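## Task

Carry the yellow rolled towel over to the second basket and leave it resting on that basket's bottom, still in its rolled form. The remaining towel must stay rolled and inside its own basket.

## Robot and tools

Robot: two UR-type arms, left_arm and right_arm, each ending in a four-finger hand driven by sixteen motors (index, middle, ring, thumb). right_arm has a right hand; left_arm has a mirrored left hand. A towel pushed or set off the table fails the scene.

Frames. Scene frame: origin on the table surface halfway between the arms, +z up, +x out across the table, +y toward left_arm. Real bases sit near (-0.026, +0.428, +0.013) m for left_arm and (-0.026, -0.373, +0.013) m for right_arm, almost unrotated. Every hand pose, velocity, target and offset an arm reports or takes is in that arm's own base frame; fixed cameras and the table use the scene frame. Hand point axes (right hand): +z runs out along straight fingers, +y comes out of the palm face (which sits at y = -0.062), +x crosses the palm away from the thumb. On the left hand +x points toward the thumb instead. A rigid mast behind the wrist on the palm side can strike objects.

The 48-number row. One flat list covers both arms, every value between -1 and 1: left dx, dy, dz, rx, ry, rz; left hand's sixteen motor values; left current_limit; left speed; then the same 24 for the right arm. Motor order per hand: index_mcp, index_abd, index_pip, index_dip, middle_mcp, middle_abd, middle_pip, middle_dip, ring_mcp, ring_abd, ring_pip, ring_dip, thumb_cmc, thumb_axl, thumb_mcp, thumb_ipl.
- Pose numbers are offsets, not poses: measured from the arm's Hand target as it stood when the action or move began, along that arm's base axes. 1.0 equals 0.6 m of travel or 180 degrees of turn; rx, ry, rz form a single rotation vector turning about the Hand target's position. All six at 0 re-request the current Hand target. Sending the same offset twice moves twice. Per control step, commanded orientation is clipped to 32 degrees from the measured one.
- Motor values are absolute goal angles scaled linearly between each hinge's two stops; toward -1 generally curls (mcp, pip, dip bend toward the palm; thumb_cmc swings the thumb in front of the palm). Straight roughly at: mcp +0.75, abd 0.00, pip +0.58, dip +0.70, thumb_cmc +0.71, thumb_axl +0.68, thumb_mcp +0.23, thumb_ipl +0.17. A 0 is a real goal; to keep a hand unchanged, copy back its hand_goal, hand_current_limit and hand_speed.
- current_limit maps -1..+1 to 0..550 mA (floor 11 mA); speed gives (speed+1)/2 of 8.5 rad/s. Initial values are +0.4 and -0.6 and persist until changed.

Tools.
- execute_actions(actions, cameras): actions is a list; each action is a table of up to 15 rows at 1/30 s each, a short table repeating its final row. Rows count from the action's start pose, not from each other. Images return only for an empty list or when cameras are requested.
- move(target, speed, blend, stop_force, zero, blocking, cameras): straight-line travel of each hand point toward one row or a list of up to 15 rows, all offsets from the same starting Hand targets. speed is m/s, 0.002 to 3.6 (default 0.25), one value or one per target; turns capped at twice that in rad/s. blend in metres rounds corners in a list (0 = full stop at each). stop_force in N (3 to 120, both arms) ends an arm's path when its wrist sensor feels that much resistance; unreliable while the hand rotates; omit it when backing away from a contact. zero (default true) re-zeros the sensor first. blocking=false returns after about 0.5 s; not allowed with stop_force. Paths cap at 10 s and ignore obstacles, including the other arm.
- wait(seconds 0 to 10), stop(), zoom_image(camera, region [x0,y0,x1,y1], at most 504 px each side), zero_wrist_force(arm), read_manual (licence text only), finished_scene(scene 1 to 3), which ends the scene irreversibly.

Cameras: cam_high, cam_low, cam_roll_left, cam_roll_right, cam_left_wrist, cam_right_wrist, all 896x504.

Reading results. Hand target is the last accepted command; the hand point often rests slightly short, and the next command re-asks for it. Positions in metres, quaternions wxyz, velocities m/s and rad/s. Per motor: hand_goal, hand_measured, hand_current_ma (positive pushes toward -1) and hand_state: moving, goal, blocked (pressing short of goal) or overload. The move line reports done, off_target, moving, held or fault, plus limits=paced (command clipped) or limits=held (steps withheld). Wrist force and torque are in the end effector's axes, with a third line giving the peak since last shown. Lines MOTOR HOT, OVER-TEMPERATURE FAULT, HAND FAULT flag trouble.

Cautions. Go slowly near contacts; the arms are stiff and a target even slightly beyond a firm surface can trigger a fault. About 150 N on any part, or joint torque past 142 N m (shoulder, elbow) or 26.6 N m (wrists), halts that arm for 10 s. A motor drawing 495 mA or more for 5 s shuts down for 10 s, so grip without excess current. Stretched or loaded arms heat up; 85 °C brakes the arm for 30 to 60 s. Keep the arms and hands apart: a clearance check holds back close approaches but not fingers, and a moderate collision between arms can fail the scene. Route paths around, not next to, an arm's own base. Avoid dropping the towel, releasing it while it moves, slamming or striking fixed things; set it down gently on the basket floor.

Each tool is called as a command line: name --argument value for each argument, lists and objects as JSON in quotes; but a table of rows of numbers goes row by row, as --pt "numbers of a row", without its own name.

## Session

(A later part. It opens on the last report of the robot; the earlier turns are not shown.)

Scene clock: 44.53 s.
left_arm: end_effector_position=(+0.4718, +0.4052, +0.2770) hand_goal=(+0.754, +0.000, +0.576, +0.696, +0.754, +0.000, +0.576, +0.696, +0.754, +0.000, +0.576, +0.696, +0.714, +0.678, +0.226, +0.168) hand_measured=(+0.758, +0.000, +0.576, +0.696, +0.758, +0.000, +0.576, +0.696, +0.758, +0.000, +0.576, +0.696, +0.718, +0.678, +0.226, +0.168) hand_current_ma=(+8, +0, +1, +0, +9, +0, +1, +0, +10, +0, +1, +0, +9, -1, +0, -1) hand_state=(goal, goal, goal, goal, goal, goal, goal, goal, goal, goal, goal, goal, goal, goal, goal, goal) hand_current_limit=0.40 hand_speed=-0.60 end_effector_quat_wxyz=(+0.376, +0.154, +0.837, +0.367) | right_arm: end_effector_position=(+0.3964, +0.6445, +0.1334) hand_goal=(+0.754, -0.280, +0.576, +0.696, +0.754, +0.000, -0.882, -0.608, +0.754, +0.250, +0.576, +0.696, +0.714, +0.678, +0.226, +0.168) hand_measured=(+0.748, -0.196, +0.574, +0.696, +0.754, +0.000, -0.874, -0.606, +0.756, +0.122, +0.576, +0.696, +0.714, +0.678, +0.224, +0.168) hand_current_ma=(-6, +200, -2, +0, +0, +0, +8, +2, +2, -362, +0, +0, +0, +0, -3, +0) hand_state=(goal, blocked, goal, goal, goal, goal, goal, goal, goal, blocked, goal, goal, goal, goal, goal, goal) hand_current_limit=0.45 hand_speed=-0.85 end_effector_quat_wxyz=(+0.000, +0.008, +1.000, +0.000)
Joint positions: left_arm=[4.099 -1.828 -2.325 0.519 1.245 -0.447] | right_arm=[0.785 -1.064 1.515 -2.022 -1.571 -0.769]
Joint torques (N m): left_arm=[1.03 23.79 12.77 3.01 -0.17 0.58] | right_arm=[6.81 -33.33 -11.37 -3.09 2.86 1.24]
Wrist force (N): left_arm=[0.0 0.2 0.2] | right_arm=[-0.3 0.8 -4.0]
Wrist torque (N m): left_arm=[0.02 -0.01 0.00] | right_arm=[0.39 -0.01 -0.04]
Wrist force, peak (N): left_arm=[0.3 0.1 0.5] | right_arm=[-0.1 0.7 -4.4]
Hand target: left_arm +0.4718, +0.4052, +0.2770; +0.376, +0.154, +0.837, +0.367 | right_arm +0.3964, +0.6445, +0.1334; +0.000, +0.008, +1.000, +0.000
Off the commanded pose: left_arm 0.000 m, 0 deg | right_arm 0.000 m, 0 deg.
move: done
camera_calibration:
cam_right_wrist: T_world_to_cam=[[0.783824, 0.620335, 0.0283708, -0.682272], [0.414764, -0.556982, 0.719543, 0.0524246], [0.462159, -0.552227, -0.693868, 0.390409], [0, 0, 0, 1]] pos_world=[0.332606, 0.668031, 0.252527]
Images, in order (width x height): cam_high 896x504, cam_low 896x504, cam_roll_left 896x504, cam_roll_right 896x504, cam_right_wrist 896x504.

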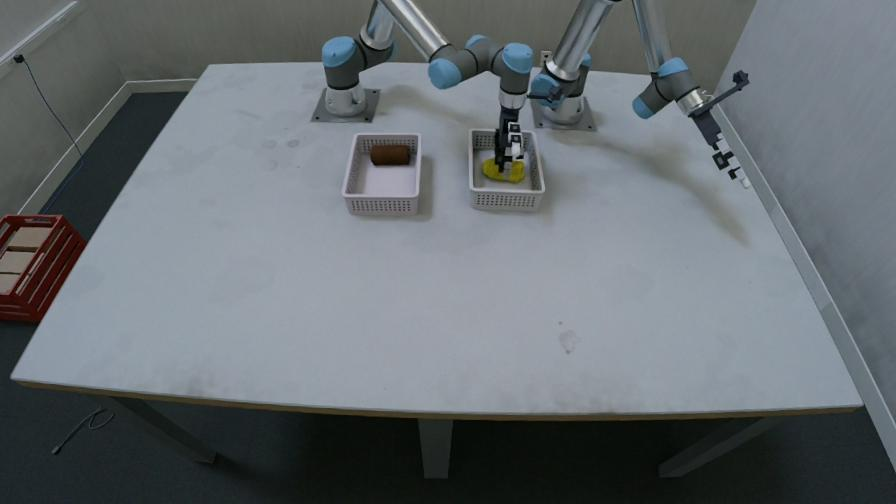

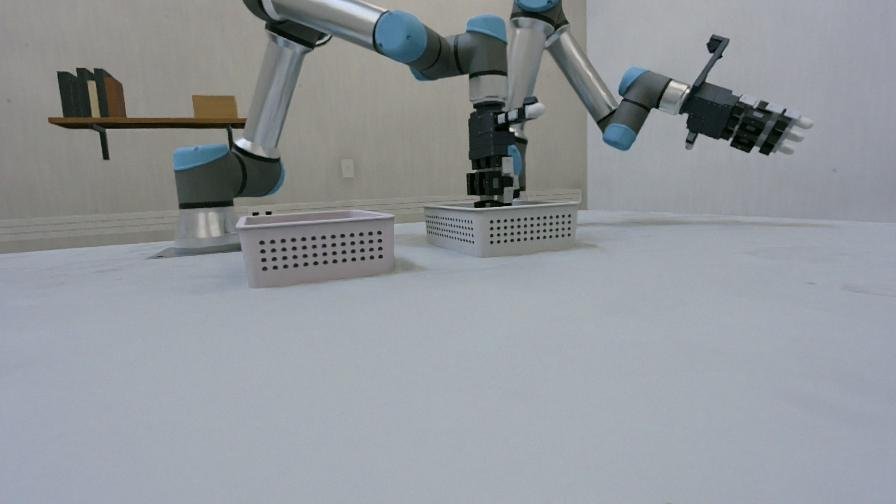

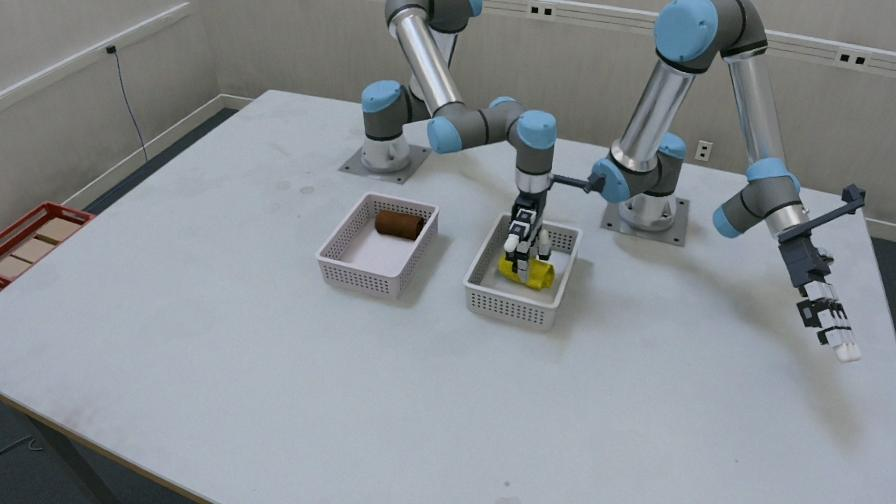

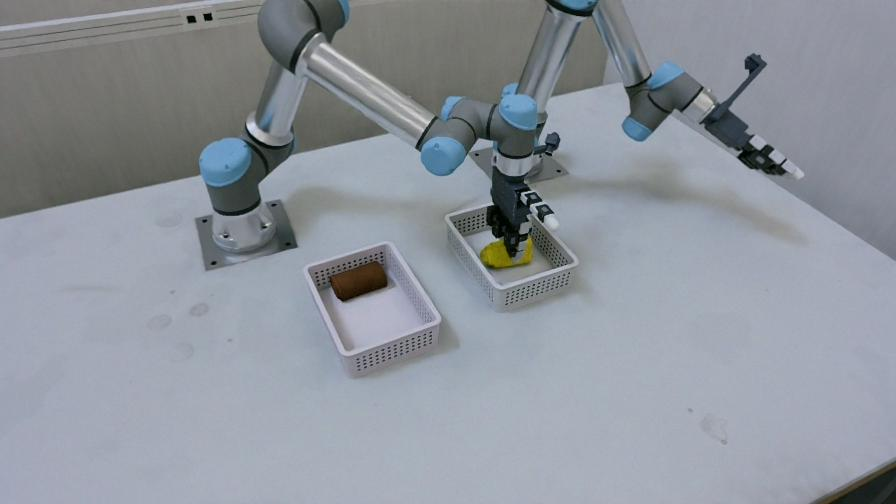

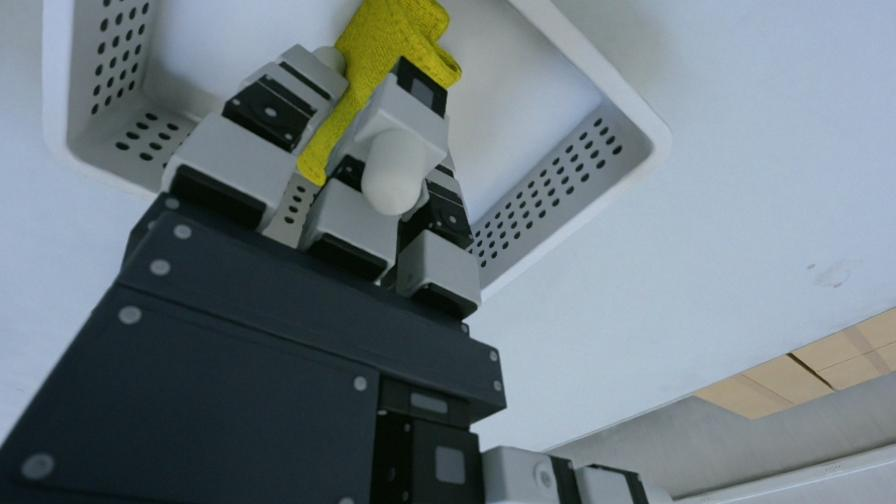

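move --pt "0 0 0 0 0 0 0.754 0 0.576 0.696 0.754 0 0.576 0.696 0.754 0 0.576 0.696 0.714 0.678 0.226 0.168 0.4 -0.6 0 0 0 0 0 0 0.754 0.1 0.576 0.696 0.754 0 -0.882 -0.608 0.754 -0.1 0.576 0.696 0.714 0.678 0.226 0.168 0.6 -0.85" --cameras '["cam_high","cam_roll_left","cam_right_wrist"]'

move --pt "0 0 0 0 0 0 0.754 0 0.576 0.696 0.754 0 0.576 0.696 0.754 0 0.576 0.696 0.714 0.678 0.226 0.168 0.4 -0.6 0 0 0.28 0 0 0 0.754 0.1 0.576 0.696 0.754 0 -0.882 -0.608 0.754 -0.1 0.576 0.696 0.714 0.678 0.226 0.168 0.6 -0.85" --speed 0.1 --cameras '["cam_high","cam_roll_left","cam_roll_right","cam_right_wrist"]'

zoom_image --camera "cam_high" --region '[455, 110, 560, 220]'

zoom_image --camera "cam_roll_right" --region '[430, 180, 600, 330]'

zoom_image --camera "cam_roll_left" --region '[440, 200, 600, 340]'

zoom_image --camera "cam_roll_left" --region '[310, 180, 450, 310]'

Scene clock: 45.77 s.
left_arm: end_effector_position=(+0.4718, +0.4052, +0.2770) hand_goal=(+0.754, +0.000, +0.576, +0.696, +0.754, +0.000, +0.576, +0.696, +0.754, +0.000, +0.576, +0.696, +0.714, +0.678, +0.226, +0.168) hand_measured=(+0.758, +0.000, +0.576, +0.696, +0.758, +0.000, +0.576, +0.696, +0.758, +0.000, +0.576, +0.696, +0.718, +0.678, +0.226, +0.168) hand_current_ma=(+8, +0, +1, +0, +9, +0, +1, +0, +10, +0, +1, +0, +9, -1, +0, -1) hand_state=(goal, goal, goal, goal, goal, goal, goal, goal, goal, goal, goal, goal, goal, goal, goal, goal) hand_current_limit=0.40 hand_speed=-0.60 end_effector_quat_wxyz=(+0.376, +0.154, +0.837, +0.367) | right_arm: end_effector_position=(+0.3964, +0.6445, +0.1334) hand_goal=(+0.754, +0.100, +0.576, +0.696, +0.754, +0.000, -0.882, -0.608, +0.754, -0.100, +0.576, +0.696, +0.714, +0.678, +0.226, +0.168) hand_measured=(+0.750, +0.096, +0.574, +0.696, +0.754, +0.000, -0.874, -0.606, +0.754, -0.096, +0.576, +0.696, +0.714, +0.678, +0.224, +0.168) hand_current_ma=(-4, -3, -2, +0, +0, +0, +8, +2, +0, +4, +0, +0, +0, +0, -3, +0) hand_state=(goal, goal, goal, goal, goal, goal, goal, goal, goal, goal, goal, goal, goal, goal, goal, goal) hand_current_limit=0.60 hand_speed=-0.85 end_effector_quat_wxyz=(+0.000, +0.008, +1.000, +0.000)
Joint positions: left_arm=[4.099 -1.828 -2.325 0.519 1.245 -0.447] | right_arm=[0.785 -1.064 1.515 -2.023 -1.571 -0.769]
Joint torques (N m): left_arm=[0.38 23.62 11.4 3.16 -0.24 0.58] | right_arm=[5.07 -41.42 -18.16 -3.16 1.75 1.25]
Wrist force (N): left_arm=[0.3 0.0 0.2] | right_arm=[0.7 0.6 0.5]
Wrist torque (N m): left_arm=[0.00 -0.04 0.02] | right_arm=[0.09 -0.06 0.02]
Wrist force, peak (N): left_arm=[0.1 0.0 0.6] | right_arm=[0.0 1.0 -4.4]
Hand target: left_arm +0.4718, +0.4052, +0.2770; +0.376, +0.154, +0.837, +0.367 | right_arm +0.3964, +0.6445, +0.1334; +0.000, +0.008, +1.000, +0.000
Off the commanded pose: left_arm 0.000 m, 0 deg | right_arm 0.000 m, 0 deg.
move: done
camera_calibration:
cam_right_wrist: T_world_to_cam=[[0.783827, 0.620335, 0.0282831, -0.682251], [0.414786, -0.556913, 0.719584, 0.0523606], [0.462134, -0.552298, -0.69383, 0.390455], [0, 0, 0, 1]] pos_world=[0.332606, 0.668031, 0.252527]
Images, in order (width x height): cam_high 896x504, cam_roll_left 896x504, cam_right_wrist 896x504.

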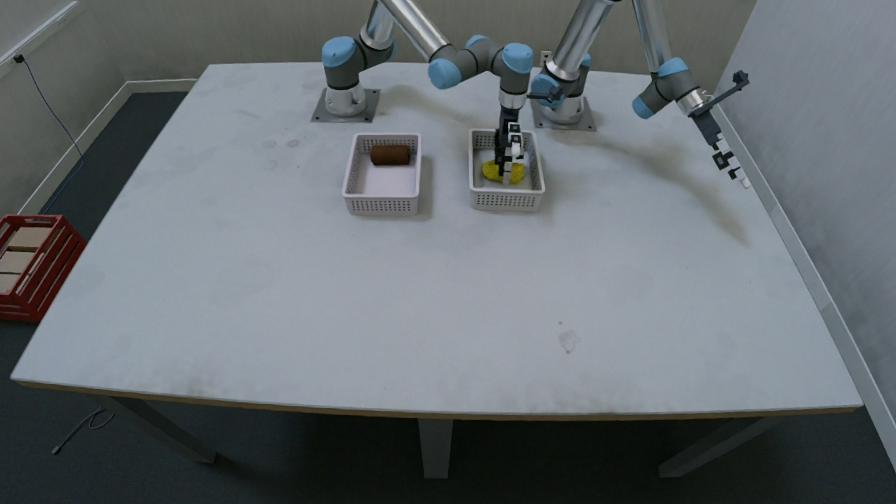

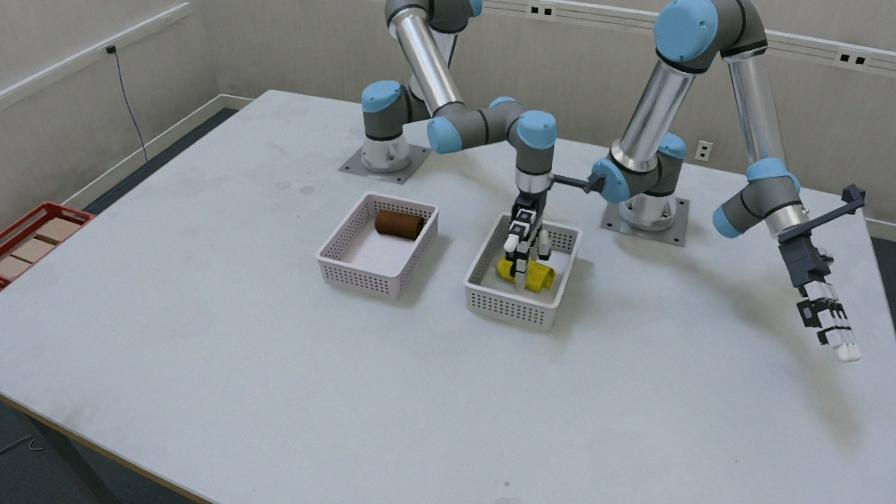

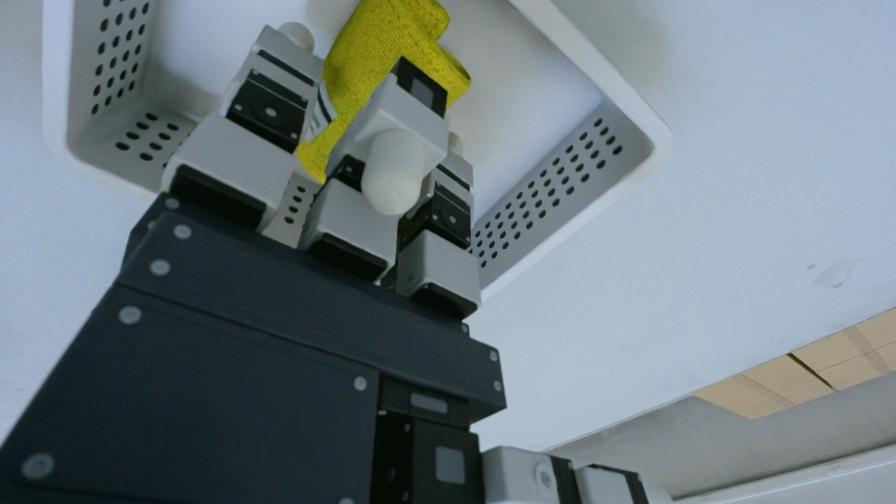

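Scene clock: 48.10 s.
left_arm: end_effector_position=(+0.4718, +0.4052, +0.2770) hand_goal=(+0.754, +0.000, +0.576, +0.696, +0.754, +0.000, +0.576, +0.696, +0.754, +0.000, +0.576, +0.696, +0.714, +0.678, +0.226, +0.168) hand_measured=(+0.758, +0.000, +0.576, +0.696, +0.758, +0.000, +0.576, +0.696, +0.758, +0.000, +0.576, +0.696, +0.718, +0.678, +0.226, +0.168) hand_current_ma=(+8, +0, +1, +0, +9, +0, +1, +0, +10, +0, +1, +0, +9, -1, +0, -1) hand_state=(goal, goal, goal, goal, goal, goal, goal, goal, goal, goal, goal, goal, goal, goal, goal, goal) hand_current_limit=0.40 hand_speed=-0.60 end_effector_quat_wxyz=(+0.376, +0.154, +0.837, +0.367) | right_arm: end_effector_position=(+0.3964, +0.6445, +0.3013) hand_goal=(+0.754, +0.100, +0.576, +0.696, +0.754, +0.000, -0.882, -0.608, +0.754, -0.100, +0.576, +0.696, +0.714, +0.678, +0.226, +0.168) hand_measured=(+0.750, +0.096, +0.574, +0.696, +0.754, +0.000, -0.874, -0.606, +0.754, -0.096, +0.576, +0.696, +0.714, +0.678, +0.224, +0.168) hand_current_ma=(-4, -3, -2, +0, +0, +0, +8, +2, +0, +4, +0, +0, +0, +0, -3, +0) hand_state=(goal, goal, goal, goal, goal, goal, goal, goal, goal, goal, goal, goal, goal, goal, goal, goal) hand_current_limit=0.60 hand_speed=-0.85 end_effector_quat_wxyz=(+0.000, +0.008, +1.000, +0.000) end_effector_velocity=(+0.001, +0.000, +0.003) end_effector_angular_velocity=(+0.001, -0.002, +0.000)
Joint positions: left_arm=[4.099 -1.828 -2.325 0.519 1.245 -0.447] | right_arm=[0.785 -1.165 1.222 -1.628 -1.571 -0.769]
Joint velocities: left_arm=[within noise] | right_arm=[0 -0.001 -0.005 0.003 -0.001 0]
Joint torques (N m): left_arm=[0.76 24.01 12.51 3.14 -0.1 0.7] | right_arm=[-0.7 -34.28 -34.02 -0.69 -2.96 -1.34]
Wrist force (N): left_arm=[0.2 0.2 0.4] | right_arm=[0.7 0.2 0.5]
Wrist torque (N m): left_arm=[-0.01 -0.02 0.00] | right_arm=[0.01 -0.09 0.05]
Wrist force, peak (N): left_arm=[0.3 0.1 0.6] | right_arm=[0.9 0.4 1.7]
Hand target: left_arm +0.4718, +0.4052, +0.2770; +0.376, +0.154, +0.837, +0.367 | right_arm +0.3964, +0.6445, +0.3014; +0.000, +0.008, +1.000, +0.000
Off the commanded pose: left_arm 0.000 m, 0 deg | right_arm 0.000 m, 0 deg.
move: done
camera_calibration:
cam_right_wrist: T_world_to_cam=[[0.78382, 0.62033, 0.0285692, -0.687118], [0.414691, -0.55712, 0.719478, -0.0683149], [0.46223, -0.552094, -0.693928, 0.50689], [0, 0, 0, 1]] pos_world=[0.332606, 0.668031, 0.420527]
Images, in order (width x height): cam_high 896x504, cam_roll_left 896x504, cam_roll_right 896x504, cam_right_wrist 896x504.

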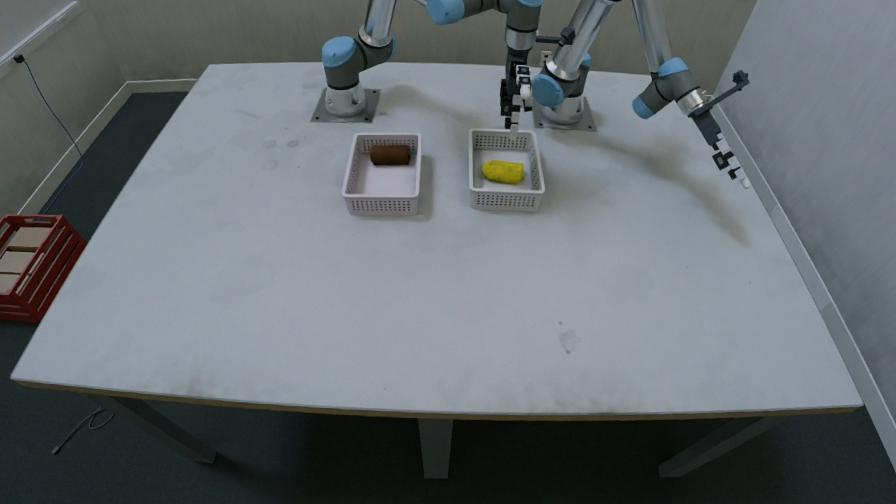

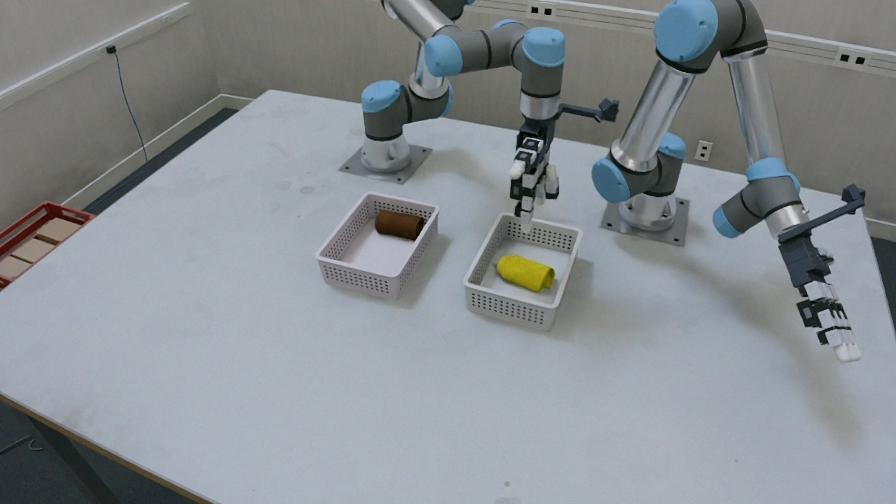

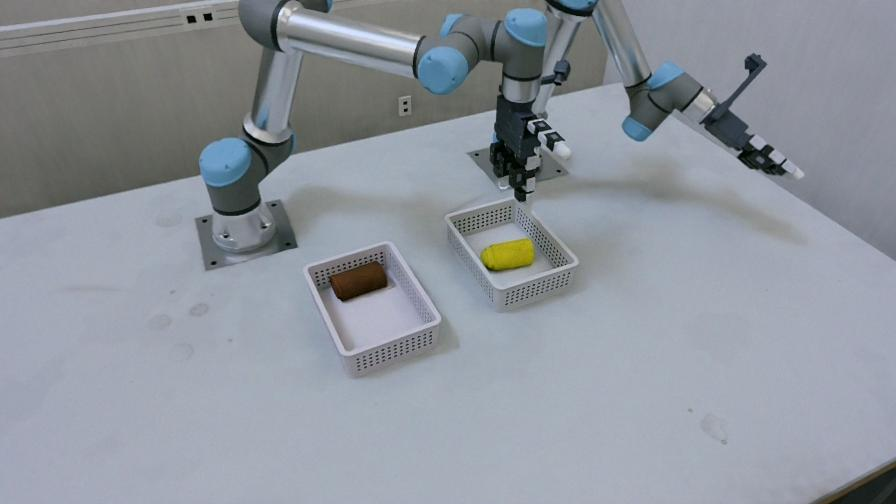

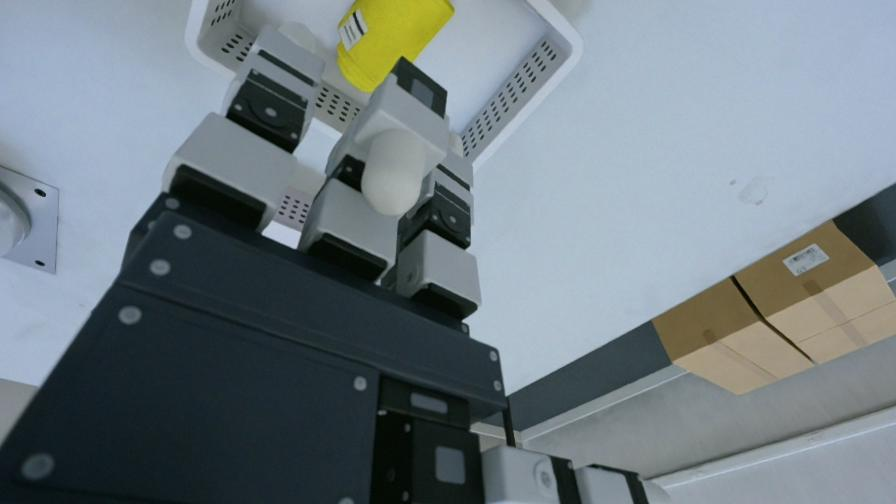

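Scaled by 4.582 from the camera's 896x504 image, which has a finer 1280x720 frame.

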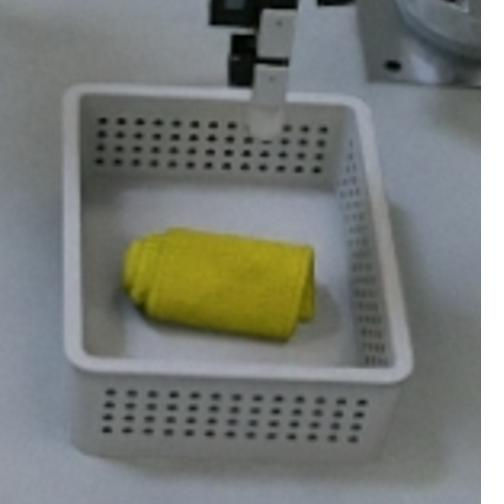

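Scaled by 2.965 from the camera's 896x504 image, which has a finer 1280x720 frame.

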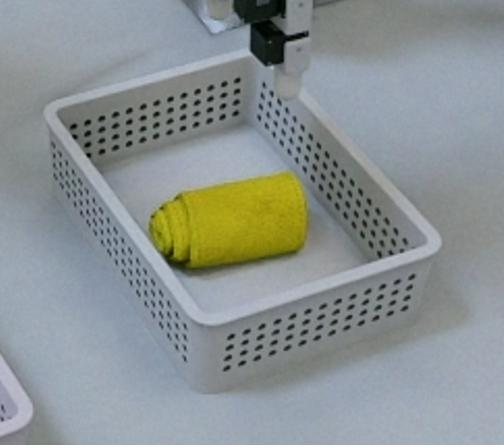

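Scaled by 3.150 from the camera's 896x504 image, which has a finer 1280x720 frame.

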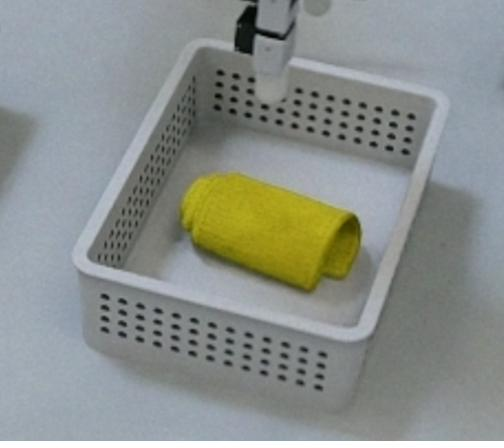

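Scaled by 3.600 from the camera's 896x504 image, which has a finer 1280x720 frame.

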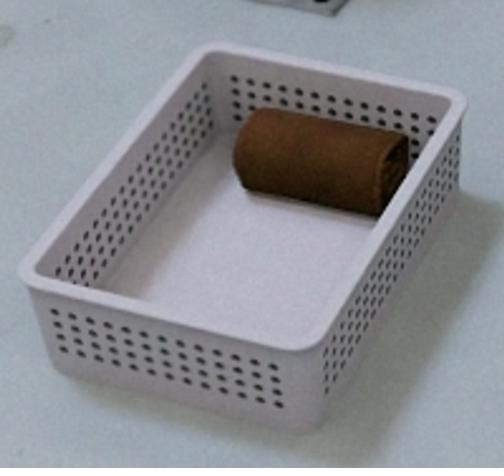

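Both towels are still rolled up. The yellow one lies on the floor of the target basket, and the brown one is in its own basket.

finished_scene --scene 3

The scene is finished: the task was done.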